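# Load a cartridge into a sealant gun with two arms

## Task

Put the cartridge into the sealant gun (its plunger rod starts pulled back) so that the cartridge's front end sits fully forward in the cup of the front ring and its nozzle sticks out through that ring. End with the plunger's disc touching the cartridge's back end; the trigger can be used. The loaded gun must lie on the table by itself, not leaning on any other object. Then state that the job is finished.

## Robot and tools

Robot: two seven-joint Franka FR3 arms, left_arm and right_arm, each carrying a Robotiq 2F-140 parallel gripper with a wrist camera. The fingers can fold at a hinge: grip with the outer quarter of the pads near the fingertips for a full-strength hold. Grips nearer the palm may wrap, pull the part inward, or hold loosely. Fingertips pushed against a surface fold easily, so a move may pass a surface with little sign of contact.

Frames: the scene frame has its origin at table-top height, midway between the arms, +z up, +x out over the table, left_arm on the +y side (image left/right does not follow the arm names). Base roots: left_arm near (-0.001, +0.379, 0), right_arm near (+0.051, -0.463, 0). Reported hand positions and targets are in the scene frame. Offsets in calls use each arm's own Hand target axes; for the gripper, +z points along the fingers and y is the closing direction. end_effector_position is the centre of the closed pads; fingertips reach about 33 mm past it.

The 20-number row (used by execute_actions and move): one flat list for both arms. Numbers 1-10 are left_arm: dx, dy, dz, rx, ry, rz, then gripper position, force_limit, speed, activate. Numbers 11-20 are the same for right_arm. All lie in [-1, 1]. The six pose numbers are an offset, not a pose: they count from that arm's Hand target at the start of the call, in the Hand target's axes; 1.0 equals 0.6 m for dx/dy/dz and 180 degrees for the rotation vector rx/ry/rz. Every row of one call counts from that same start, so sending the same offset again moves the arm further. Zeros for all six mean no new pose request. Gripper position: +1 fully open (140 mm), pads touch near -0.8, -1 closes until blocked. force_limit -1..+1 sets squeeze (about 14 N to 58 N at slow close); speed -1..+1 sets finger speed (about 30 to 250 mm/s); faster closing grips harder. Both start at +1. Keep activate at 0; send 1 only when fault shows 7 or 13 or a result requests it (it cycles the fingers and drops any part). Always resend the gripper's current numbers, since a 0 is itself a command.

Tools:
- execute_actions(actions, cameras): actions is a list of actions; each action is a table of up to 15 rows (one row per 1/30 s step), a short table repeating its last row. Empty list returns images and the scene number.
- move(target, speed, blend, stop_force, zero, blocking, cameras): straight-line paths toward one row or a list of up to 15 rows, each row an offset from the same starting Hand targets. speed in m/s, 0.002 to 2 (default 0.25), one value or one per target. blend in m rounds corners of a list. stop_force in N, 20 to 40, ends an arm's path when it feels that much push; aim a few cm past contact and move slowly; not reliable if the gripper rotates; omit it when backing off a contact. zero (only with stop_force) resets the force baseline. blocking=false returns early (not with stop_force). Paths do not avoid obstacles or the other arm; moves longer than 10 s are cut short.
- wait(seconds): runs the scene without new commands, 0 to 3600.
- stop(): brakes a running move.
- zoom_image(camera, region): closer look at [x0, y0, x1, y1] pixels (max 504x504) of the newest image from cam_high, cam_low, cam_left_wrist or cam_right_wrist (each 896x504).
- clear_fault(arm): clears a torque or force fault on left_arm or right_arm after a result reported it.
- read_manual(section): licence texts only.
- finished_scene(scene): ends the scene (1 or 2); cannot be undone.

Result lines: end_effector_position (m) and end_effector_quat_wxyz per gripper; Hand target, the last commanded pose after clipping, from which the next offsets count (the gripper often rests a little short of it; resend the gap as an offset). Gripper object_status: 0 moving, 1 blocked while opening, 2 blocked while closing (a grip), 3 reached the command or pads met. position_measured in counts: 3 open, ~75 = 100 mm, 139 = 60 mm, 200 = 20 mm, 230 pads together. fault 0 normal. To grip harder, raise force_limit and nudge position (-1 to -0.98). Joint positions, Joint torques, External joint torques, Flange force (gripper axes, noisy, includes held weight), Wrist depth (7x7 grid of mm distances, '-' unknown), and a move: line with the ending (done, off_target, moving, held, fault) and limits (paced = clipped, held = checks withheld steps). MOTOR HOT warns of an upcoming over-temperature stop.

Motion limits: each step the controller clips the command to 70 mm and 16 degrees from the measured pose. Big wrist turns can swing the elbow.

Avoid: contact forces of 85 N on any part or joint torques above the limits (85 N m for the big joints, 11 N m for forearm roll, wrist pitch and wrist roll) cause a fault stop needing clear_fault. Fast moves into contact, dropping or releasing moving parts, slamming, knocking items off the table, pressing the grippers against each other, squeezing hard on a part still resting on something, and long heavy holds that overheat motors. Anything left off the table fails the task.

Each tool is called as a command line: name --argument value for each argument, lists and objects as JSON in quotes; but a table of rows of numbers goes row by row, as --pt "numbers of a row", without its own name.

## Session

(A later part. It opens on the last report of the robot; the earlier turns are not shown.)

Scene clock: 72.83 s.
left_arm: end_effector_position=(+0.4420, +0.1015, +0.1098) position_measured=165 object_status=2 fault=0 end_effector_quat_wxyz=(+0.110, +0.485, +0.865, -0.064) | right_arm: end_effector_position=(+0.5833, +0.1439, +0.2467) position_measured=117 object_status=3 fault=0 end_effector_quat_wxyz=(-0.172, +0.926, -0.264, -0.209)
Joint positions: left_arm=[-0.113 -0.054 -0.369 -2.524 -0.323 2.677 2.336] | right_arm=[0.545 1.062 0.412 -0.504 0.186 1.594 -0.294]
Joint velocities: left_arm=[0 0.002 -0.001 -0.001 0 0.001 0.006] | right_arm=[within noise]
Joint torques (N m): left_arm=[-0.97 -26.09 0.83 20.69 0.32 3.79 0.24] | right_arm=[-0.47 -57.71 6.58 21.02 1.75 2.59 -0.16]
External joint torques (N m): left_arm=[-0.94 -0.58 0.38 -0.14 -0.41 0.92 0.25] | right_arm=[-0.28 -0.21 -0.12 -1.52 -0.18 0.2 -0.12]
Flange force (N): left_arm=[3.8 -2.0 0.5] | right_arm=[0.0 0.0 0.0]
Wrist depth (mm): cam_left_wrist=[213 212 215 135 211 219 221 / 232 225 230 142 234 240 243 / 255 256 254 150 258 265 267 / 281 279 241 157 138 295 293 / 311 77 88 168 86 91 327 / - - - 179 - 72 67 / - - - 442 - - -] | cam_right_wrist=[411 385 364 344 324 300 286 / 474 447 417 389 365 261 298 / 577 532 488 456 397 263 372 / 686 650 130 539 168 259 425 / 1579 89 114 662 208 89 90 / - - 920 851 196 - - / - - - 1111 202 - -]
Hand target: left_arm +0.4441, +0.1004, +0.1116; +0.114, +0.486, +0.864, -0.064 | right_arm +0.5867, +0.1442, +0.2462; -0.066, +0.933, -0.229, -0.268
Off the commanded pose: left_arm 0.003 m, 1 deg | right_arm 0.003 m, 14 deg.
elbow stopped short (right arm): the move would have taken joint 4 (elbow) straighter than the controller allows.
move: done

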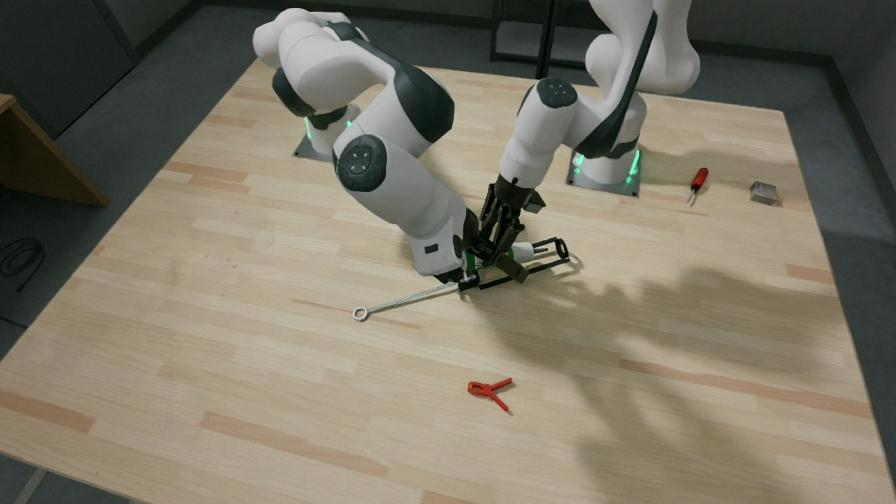

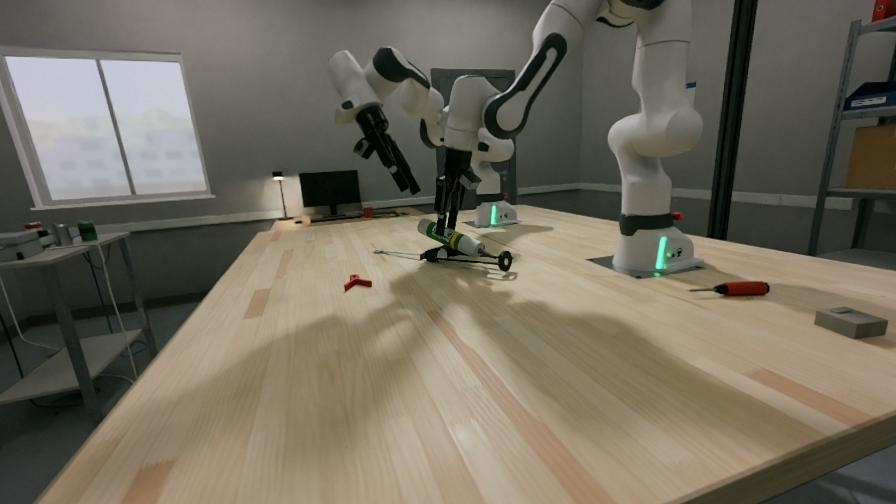

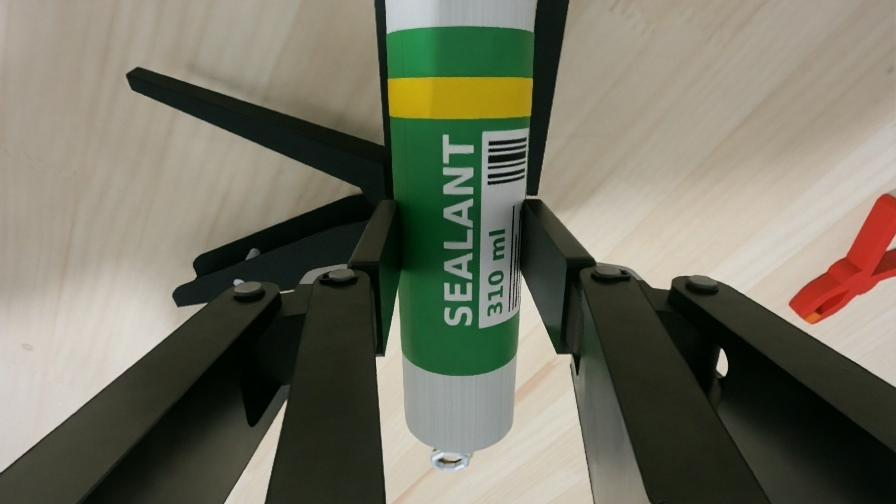

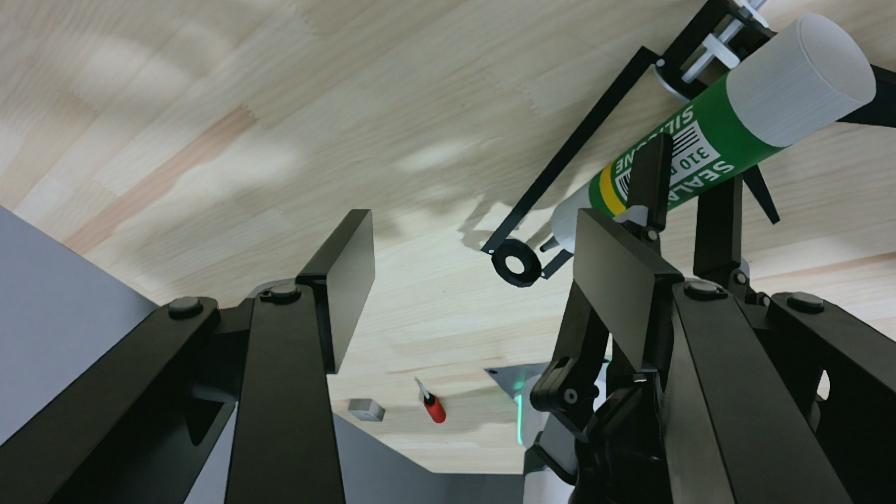

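move --target '[0.0321,0.0088,0.0005,0.0009,0,0.0032,-1,0,-1,0, 0,0,0,0,0,0,0.1,1,1,0]' --cameras '["cam_low","cam_high","cam_left_wrist","cam_right_wrist"]' --speed 0.05

zoom_image --camera "cam_high" --region '[500, 210, 620, 290]'

zoom_image --camera "cam_low" --region '[440, 220, 540, 290]'

zoom_image --camera "cam_right_wrist" --region '[450, 180, 650, 320]'

zoom_image --camera "cam_left_wrist" --region '[340, 0, 600, 220]'

Scene clock: 76.77 s.
left_arm: end_effector_position=(+0.4361, +0.1201, +0.1030) position_measured=165 object_status=2 fault=0 end_effector_quat_wxyz=(+0.108, +0.489, +0.863, -0.066) | right_arm: end_effector_position=(+0.5833, +0.1439, +0.2467) position_measured=117 object_status=3 fault=0 end_effector_quat_wxyz=(-0.172, +0.926, -0.263, -0.209)
Joint positions: left_arm=[-0.112 -0.074 -0.344 -2.565 -0.364 2.686 2.409] | right_arm=[0.544 1.063 0.417 -0.504 0.182 1.594 -0.294]
Joint velocities: left_arm=[0 0 0 0 0.001 0 0.004] | right_arm=[within noise]
Joint torques (N m): left_arm=[-1.01 -26.85 0.96 20.33 0.32 3.73 0.23] | right_arm=[-0.51 -57.68 6.62 20.97 1.74 2.6 -0.07]
External joint torques (N m): left_arm=[-1.08 -2.1 0.31 -0.12 -0.41 0.9 0.24] | right_arm=[-0.47 -0.3 -0.17 -1.46 -0.19 0.22 -0.03]
Flange force (N): left_arm=[6.1 -4.6 -3.8] | right_arm=[0.0 0.0 0.0]
Wrist depth (mm): cam_left_wrist=[206 207 209 135 208 213 214 / 225 223 228 142 228 232 234 / 248 249 228 150 250 257 258 / 276 277 267 157 137 286 287 / 302 77 88 168 86 91 316 / - - - 177 - 72 67 / - - - 423 - - -] | cam_right_wrist=[412 387 364 344 324 299 287 / 475 446 415 391 365 241 292 / 580 525 492 453 378 286 372 / 703 649 145 540 147 417 428 / - 89 137 659 219 89 90 / - - 955 854 215 - - / - - - 1146 205 - -]
Hand target: left_arm +0.4389, +0.1189, +0.1063; +0.114, +0.490, +0.862, -0.065 | right_arm +0.5867, +0.1442, +0.2462; -0.066, +0.933, -0.229, -0.268
Off the commanded pose: left_arm 0.004 m, 1 deg | right_arm 0.003 m, 14 deg.
elbow stopped short (right arm): the move would have taken joint 4 (elbow) straighter than the controller allows.
move: off_target (left_arm)

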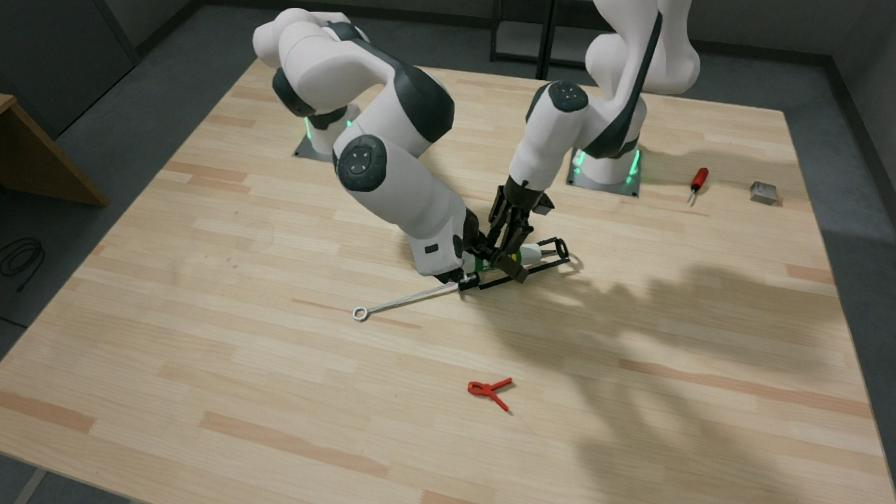

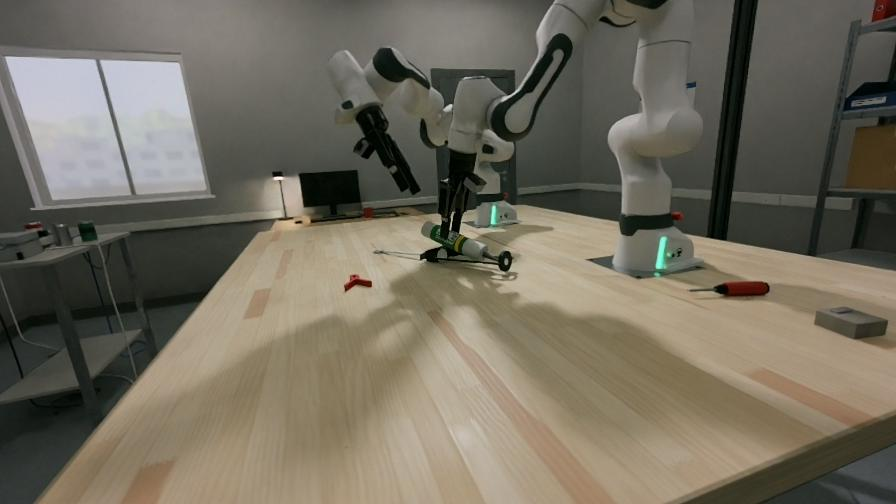

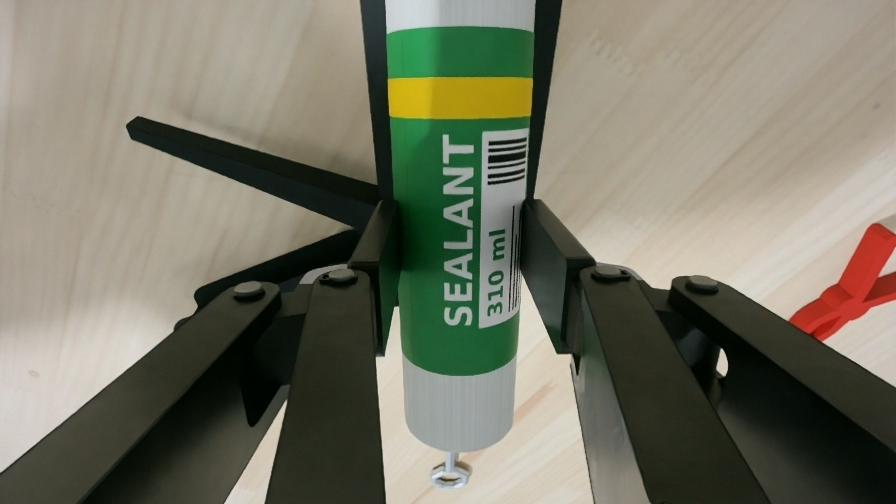

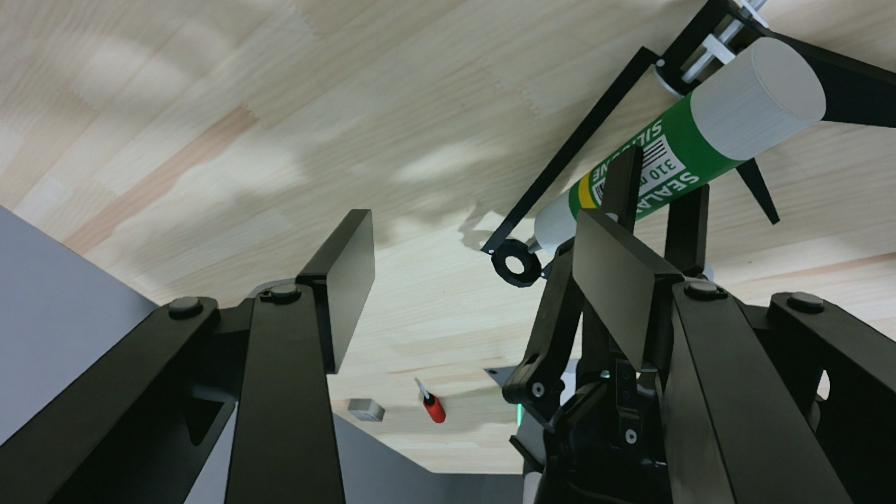

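Scaled by 4.200 from the camera's image (finer frame: 1280x720).

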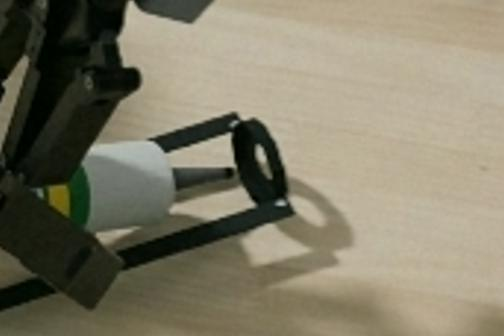

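Scaled by 5.040 from the camera's image (finer frame: 1280x720).

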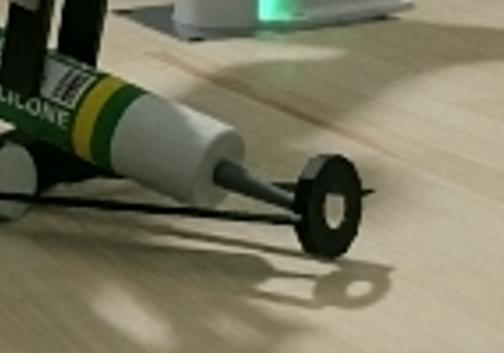

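Scaled by 2.520 from the camera's image (finer frame: 1280x720).

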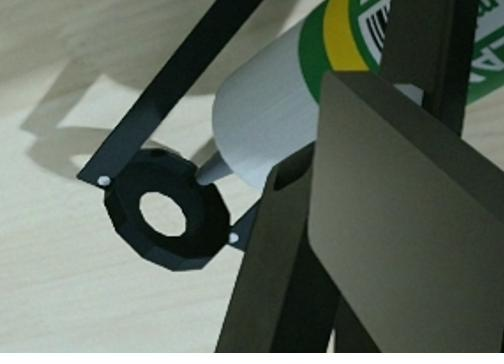

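Scaled by 1.938 from the camera's image (finer frame: 1280x720).

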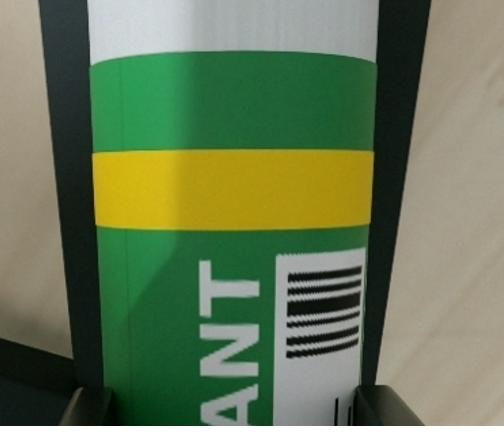

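move --pt "0 0 0 0.0014 0 0.0054 -1 0 -1 0 0 0 0 0 0 0 0.1 1 1 0" --pt "0.025 0 0 0.0014 0 0.0054 -1 0 -1 0 0 0 0 0 0 0 0.1 1 1 0" --cameras '["cam_low","cam_high","cam_left_wrist","cam_right_wrist"]' --speed 0.04

zoom_image --camera "cam_high" --region '[500, 210, 620, 290]'

zoom_image --camera "cam_low" --region '[440, 220, 540, 290]'

zoom_image --camera "cam_right_wrist" --region '[450, 180, 650, 320]'

zoom_image --camera "cam_left_wrist" --region '[340, 0, 600, 220]'

Scene clock: 79.57 s.
left_arm: end_effector_position=(+0.4287, +0.1324, +0.0992) position_measured=165 object_status=2 fault=0 end_effector_quat_wxyz=(+0.107, +0.497, +0.859, -0.067) | right_arm: end_effector_position=(+0.5833, +0.1439, +0.2467) position_measured=117 object_status=3 fault=0 end_effector_quat_wxyz=(-0.172, +0.926, -0.263, -0.209)
Joint positions: left_arm=[-0.114 -0.097 -0.328 -2.6 -0.4 2.69 2.474] | right_arm=[0.543 1.064 0.422 -0.504 0.177 1.595 -0.294]
Joint velocities: left_arm=[0 0 0.001 0 -0.001 0.001 0.007] | right_arm=[within noise]
Joint torques (N m): left_arm=[-1.03 -25.96 1.14 20.03 0.33 3.69 0.09] | right_arm=[-0.48 -57.66 6.66 20.92 1.75 2.6 -0.08]
External joint torques (N m): left_arm=[-0.98 -2.15 0.5 -0.17 -0.41 0.9 0.1] | right_arm=[-0.22 -0.5 -0.09 -1.41 -0.17 0.22 -0.05]
Flange force (N): left_arm=[5.8 -5.0 -3.9] | right_arm=[0.0 0.0 0.0]
Wrist depth (mm): cam_left_wrist=[203 204 204 135 205 209 210 / 222 223 224 142 223 229 230 / 243 236 240 150 246 252 255 / 270 272 227 157 165 280 281 / 298 77 88 168 86 91 304 / - - - 181 - 72 67 / - - - 420 - - -] | cam_right_wrist=[413 386 363 344 324 299 288 / 476 448 419 393 363 300 291 / 585 529 487 452 379 306 371 / 678 655 144 533 147 429 422 / - 89 137 661 231 89 90 / - - 926 848 227 - - / - - - 1237 218 - -]
Hand target: left_arm +0.4315, +0.1314, +0.1024; +0.113, +0.498, +0.857, -0.066 | right_arm +0.5867, +0.1442, +0.2462; -0.066, +0.933, -0.229, -0.268
Off the commanded pose: left_arm 0.004 m, 1 deg | right_arm 0.003 m, 14 deg.
elbow stopped short (right arm): the move would have taken joint 4 (elbow) straighter than the controller allows.
move: off_target (left_arm)

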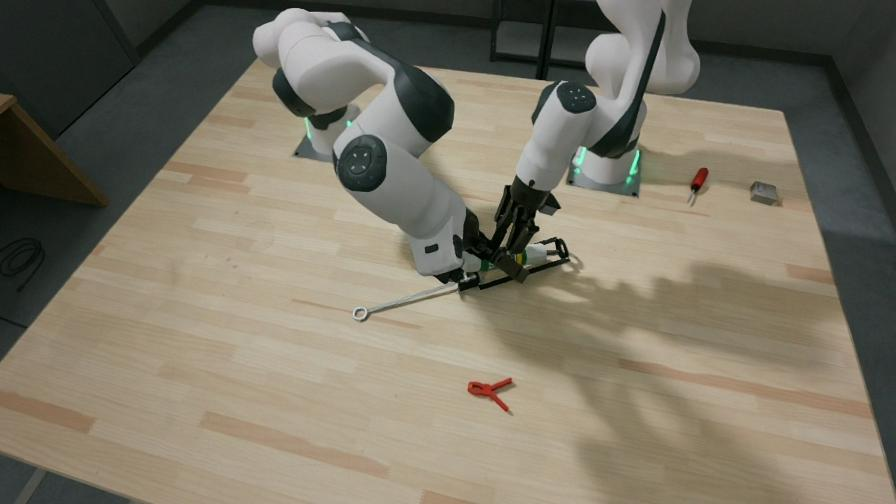

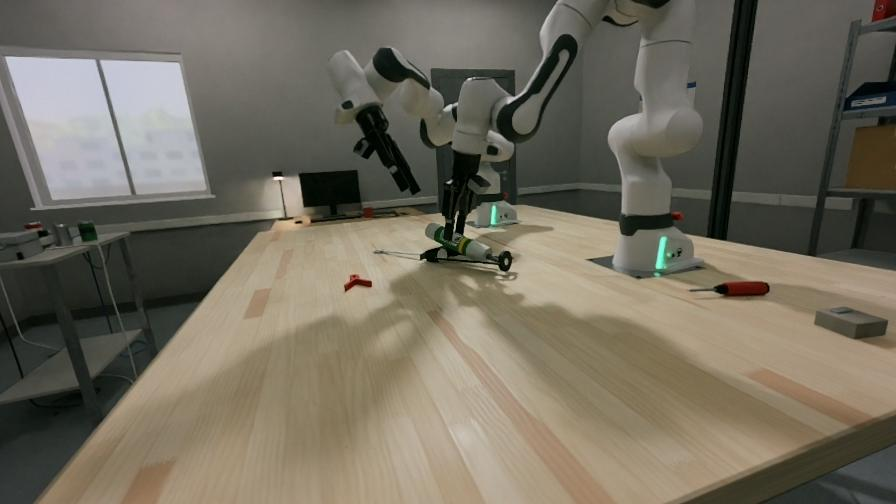

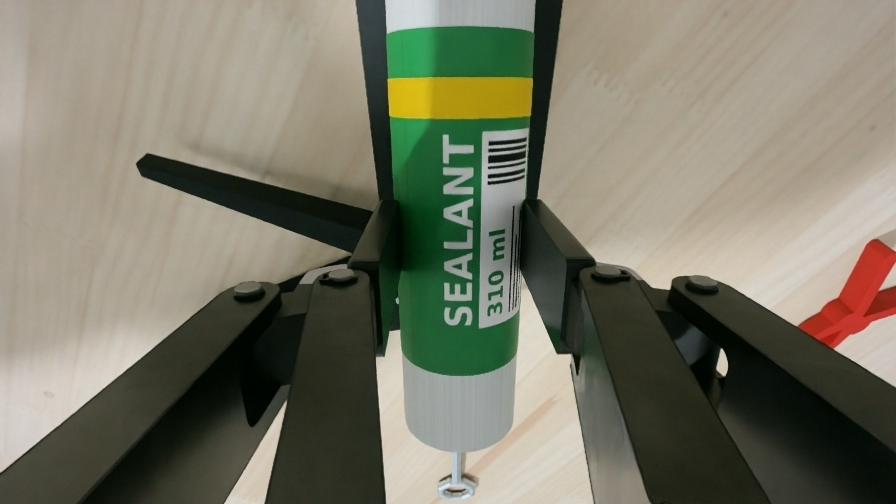

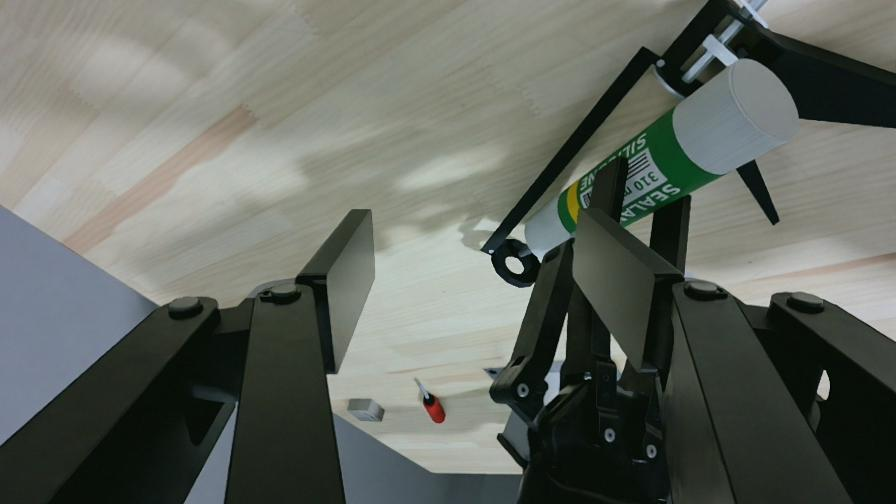

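Scaled by 4.200 from the camera's image (finer frame: 1280x720).

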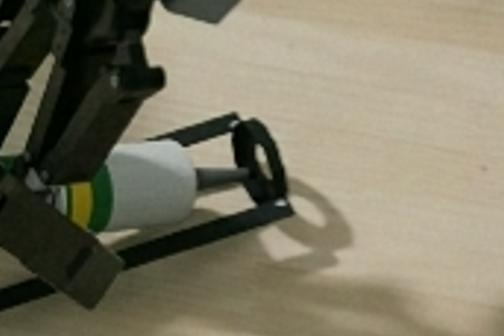

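Scaled by 5.040 from the camera's image (finer frame: 1280x720).

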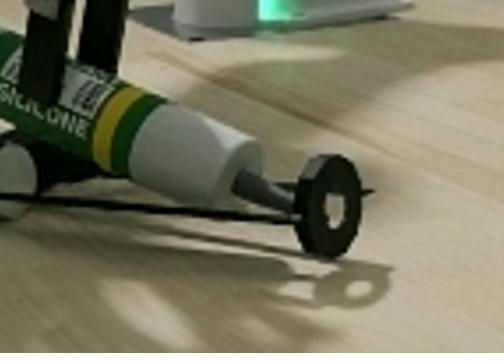

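Scaled by 2.520 from the camera's image (finer frame: 1280x720).

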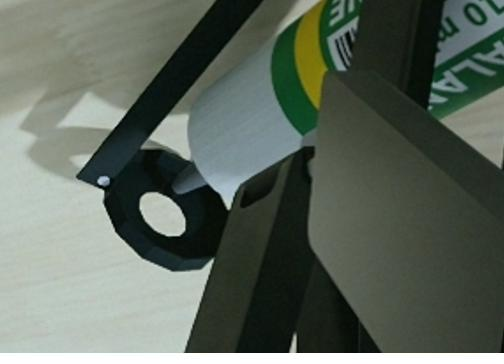

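Scaled by 1.938 from the camera's image (finer frame: 1280x720).

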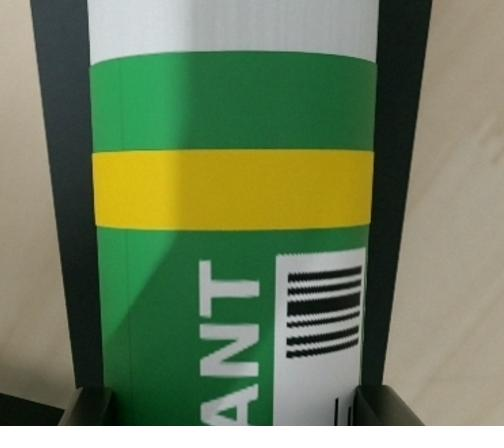

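move --target '[0.0167,0,0,0,0,0,-1,0,-1,0, 0,0,0,0,0,0,0.1,1,1,0]' --cameras '["cam_low","cam_high","cam_left_wrist","cam_right_wrist"]' --speed 0.04

zoom_image --camera "cam_high" --region '[530, 225, 590, 275]'

zoom_image --camera "cam_low" --region '[470, 230, 530, 280]'

zoom_image --camera "cam_right_wrist" --region '[470, 210, 570, 300]'

Scene clock: 81.40 s.
left_arm: end_effector_position=(+0.4248, +0.1396, +0.0978) position_measured=165 object_status=2 fault=0 end_effector_quat_wxyz=(+0.109, +0.497, +0.858, -0.067) | right_arm: end_effector_position=(+0.5833, +0.1439, +0.2467) position_measured=117 object_status=3 fault=0 end_effector_quat_wxyz=(-0.172, +0.926, -0.263, -0.209)
Joint positions: left_arm=[-0.117 -0.113 -0.318 -2.623 -0.421 2.697 2.5] | right_arm=[0.542 1.064 0.424 -0.504 0.175 1.595 -0.294]
Joint velocities: left_arm=[0 -0.001 0.001 0 0 -0.001 0.008] | right_arm=[within noise]
Joint torques (N m): left_arm=[-0.56 -24.98 1.65 19.13 0.5 3.41 0.19] | right_arm=[-0.47 -57.63 6.75 20.92 1.75 2.6 -0.03]
External joint torques (N m): left_arm=[-0.52 -1.74 0.93 -0.93 -0.24 0.63 0.2] | right_arm=[-0.49 0.07 -0.19 -1.59 -0.21 0.2 0]
Flange force (N): left_arm=[7.2 -4.4 -3.8] | right_arm=[0.0 0.0 0.0]
Wrist depth (mm): cam_left_wrist=[202 202 202 136 203 207 209 / 220 222 222 143 222 227 229 / 242 235 241 150 245 252 253 / 268 271 226 157 165 279 282 / 295 77 88 167 86 91 305 / - - - 178 - 72 67 / - - - 418 - - -] | cam_right_wrist=[410 386 364 344 327 299 289 / 476 446 418 392 365 307 294 / 585 527 485 453 365 303 370 / 692 649 137 532 146 435 423 / - 89 114 664 244 89 90 / - - 933 860 236 - - / - - - 1141 225 - -]
Hand target: left_arm +0.4267, +0.1398, +0.0998; +0.113, +0.498, +0.857, -0.066 | right_arm +0.5867, +0.1442, +0.2462; -0.066, +0.933, -0.229, -0.268
Off the commanded pose: left_arm 0.003 m, 0 deg | right_arm 0.003 m, 14 deg.
elbow stopped short (right arm): the move would have taken joint 4 (elbow) straighter than the controller allows.
move: done

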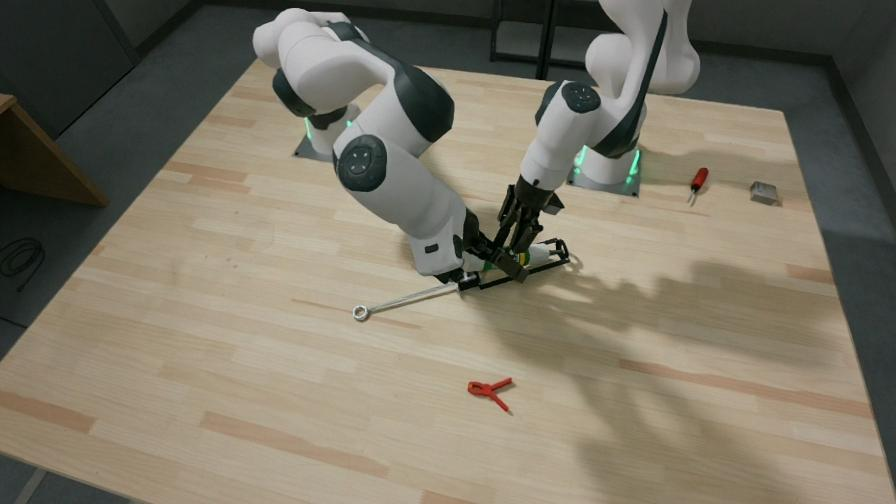

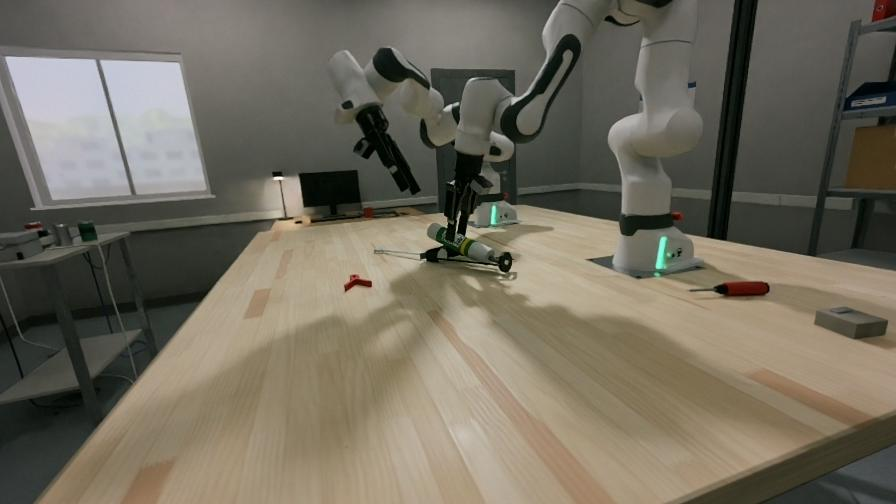

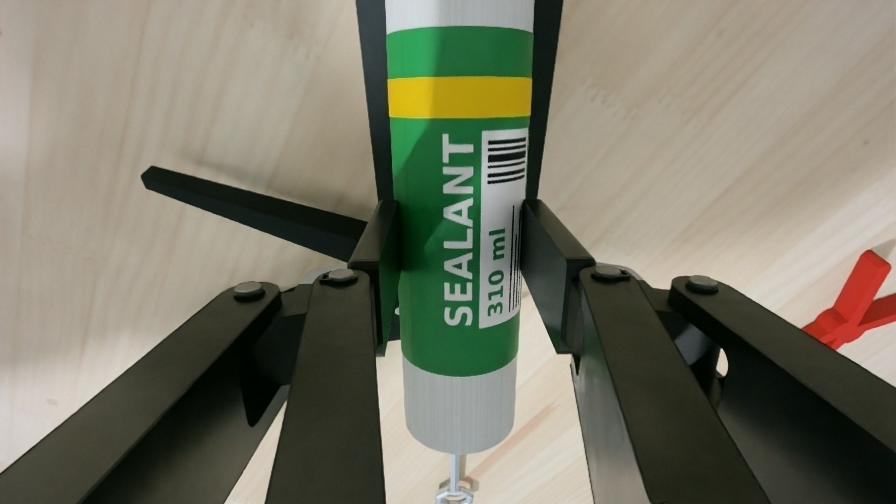

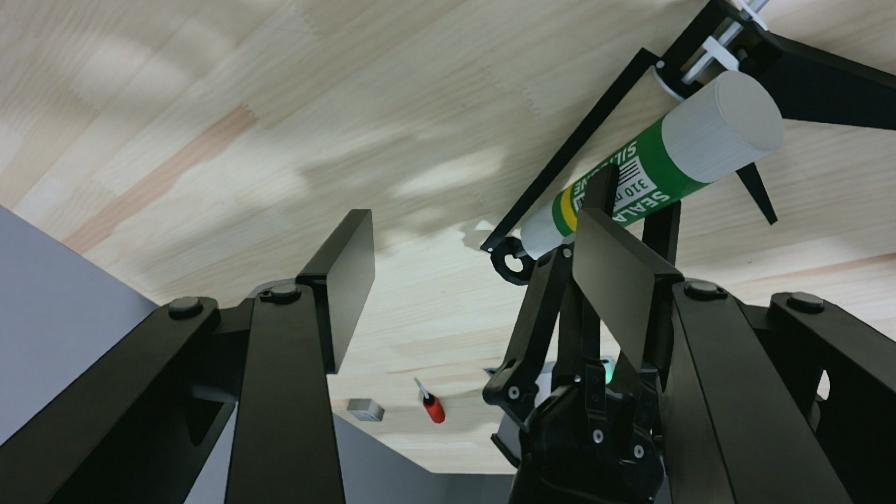

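Scaled by 8.400 from the camera's image (finer frame: 1280x720).

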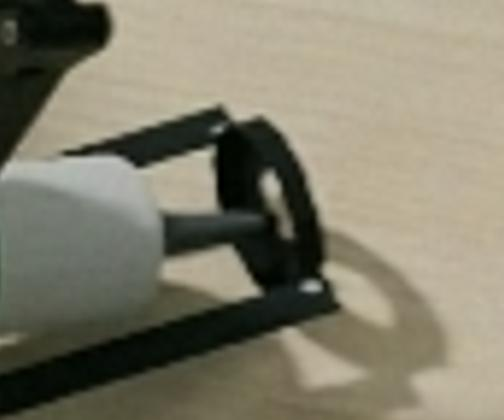

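Scaled by 8.400 from the camera's image (finer frame: 1280x720).

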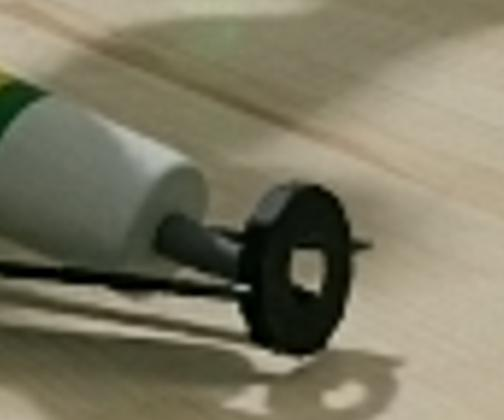

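Scaled by 5.040 from the camera's image (finer frame: 1280x720).

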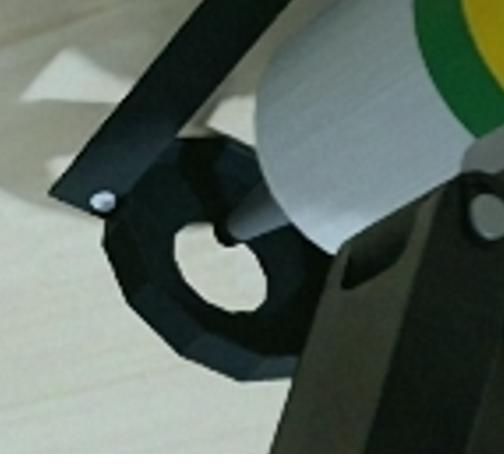

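move --pt "-0.0019 -0.0025 -0.0072 0 0 0 -1 0 -1 0 0 0 0 0 0 0 0.1 1 1 0" --pt "0.0115 -0.0025 -0.0072 0 0 0 -1 0 -1 0 0 0 0 0 0 0 0.1 1 1 0" --cameras '["cam_low","cam_high","cam_left_wrist","cam_right_wrist"]' --speed 0.04

zoom_image --camera "cam_high" --region '[530, 225, 590, 275]'

zoom_image --camera "cam_low" --region '[470, 230, 530, 280]'

zoom_image --camera "cam_right_wrist" --region '[470, 210, 570, 300]'

Scene clock: 83.50 s.
left_arm: end_effector_position=(+0.4194, +0.1467, +0.0994) position_measured=165 object_status=2 fault=0 end_effector_quat_wxyz=(+0.109, +0.497, +0.858, -0.066) | right_arm: end_effector_position=(+0.5833, +0.1439, +0.2467) position_measured=117 object_status=3 fault=0 end_effector_quat_wxyz=(-0.172, +0.926, -0.262, -0.209)
Joint positions: left_arm=[-0.118 -0.139 -0.309 -2.645 -0.433 2.689 2.517] | right_arm=[0.541 1.064 0.428 -0.504 0.173 1.595 -0.294]
Joint velocities: left_arm=[0.001 0 0 0.001 -0.001 0 0.007] | right_arm=[within noise]
Joint torques (N m): left_arm=[-1.02 -24.56 1.27 19.93 0.35 3.43 0.12] | right_arm=[-0.47 -57.67 6.78 20.91 1.74 2.6 0]
External joint torques (N m): left_arm=[-0.99 -2.21 0.41 -0.12 -0.39 0.66 0.12] | right_arm=[-0.43 -0.05 -0.17 -1.55 -0.21 0.2 0.03]
Flange force (N): left_arm=[5.6 -5.1 -4.6] | right_arm=[0.0 0.0 0.0]
Wrist depth (mm): cam_left_wrist=[202 205 205 135 202 209 210 / 222 224 223 142 224 229 231 / 244 241 246 150 246 253 255 / 270 272 229 157 165 281 283 / 297 77 88 168 86 91 306 / - - - 181 - 72 67 / - - - 423 - - -] | cam_right_wrist=[413 386 362 343 326 299 289 / 479 448 416 392 364 330 295 / 582 529 492 452 392 347 372 / 690 645 144 532 147 430 423 / - 89 639 664 253 89 90 / - - 947 842 242 - - / - - - 1168 234 - -]
Hand target: left_arm +0.4216, +0.1458, +0.1022; +0.113, +0.498, +0.857, -0.066 | right_arm +0.5867, +0.1442, +0.2462; -0.066, +0.933, -0.229, -0.268
Off the commanded pose: left_arm 0.004 m, 1 deg | right_arm 0.003 m, 14 deg.
elbow stopped short (right arm): the move would have taken joint 4 (elbow) straighter than the controller allows.
move: off_target (left_arm)

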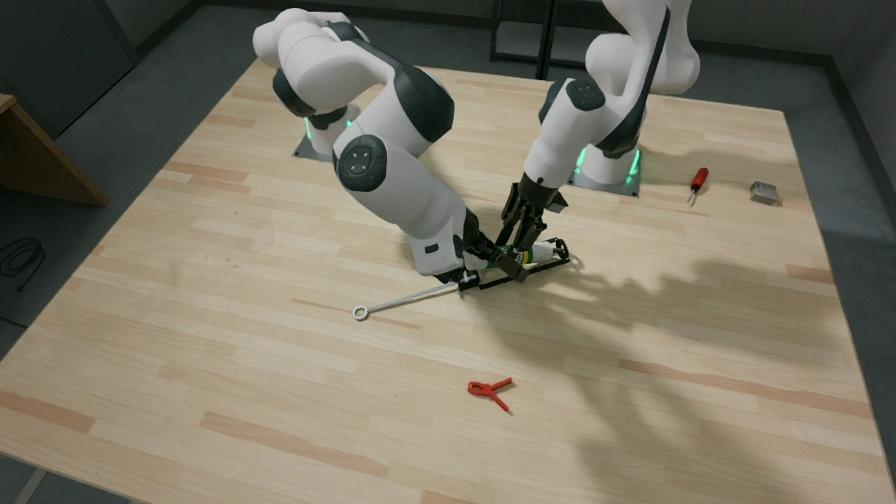

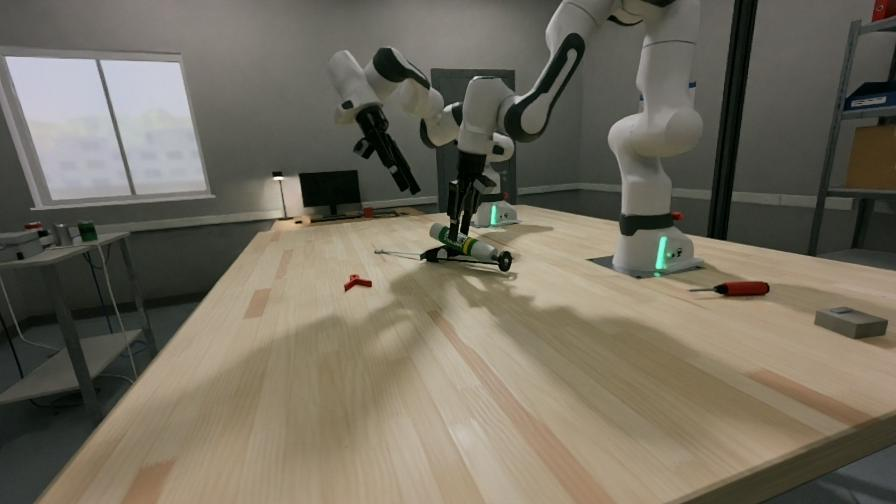

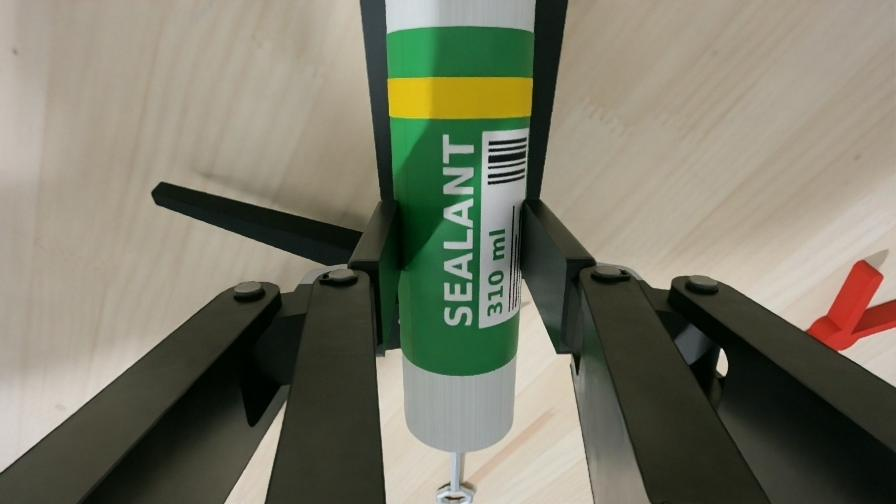

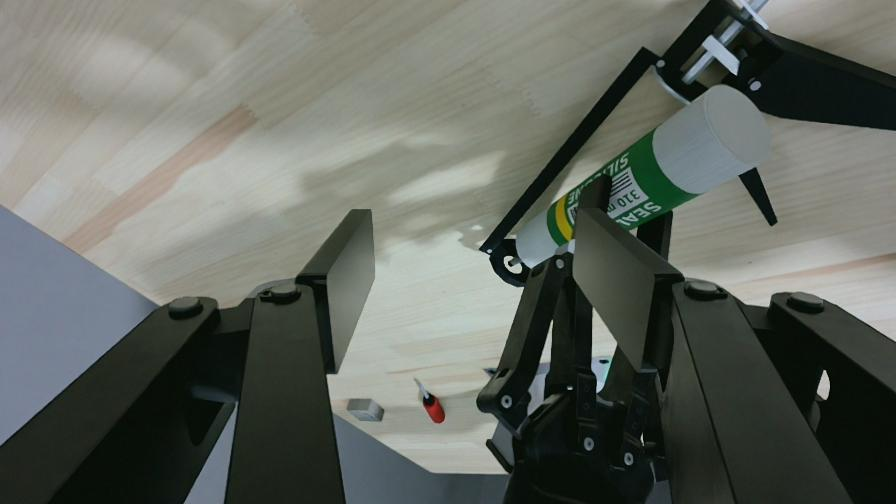

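Scaled by 8.400 from the camera's image (finer frame: 1280x720).

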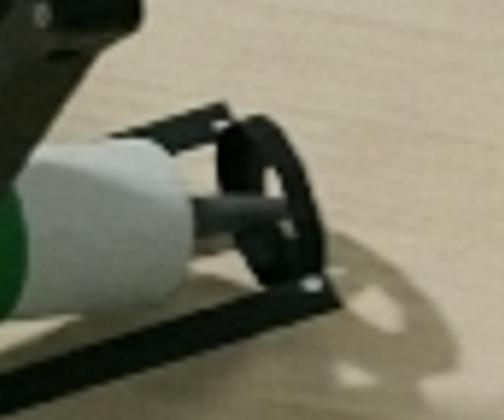

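Scaled by 8.400 from the camera's image (finer frame: 1280x720).

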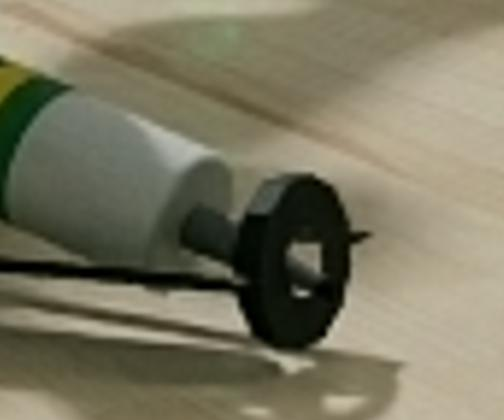

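Scaled by 5.040 from the camera's image (finer frame: 1280x720).

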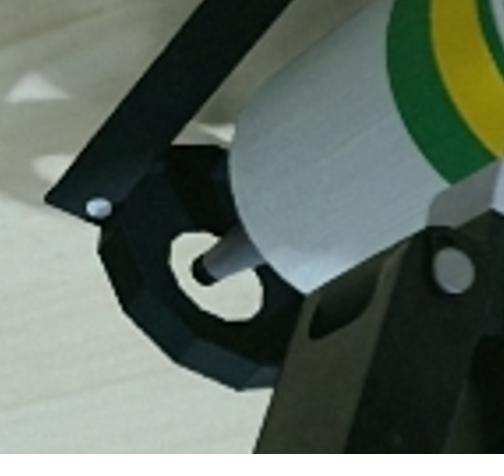

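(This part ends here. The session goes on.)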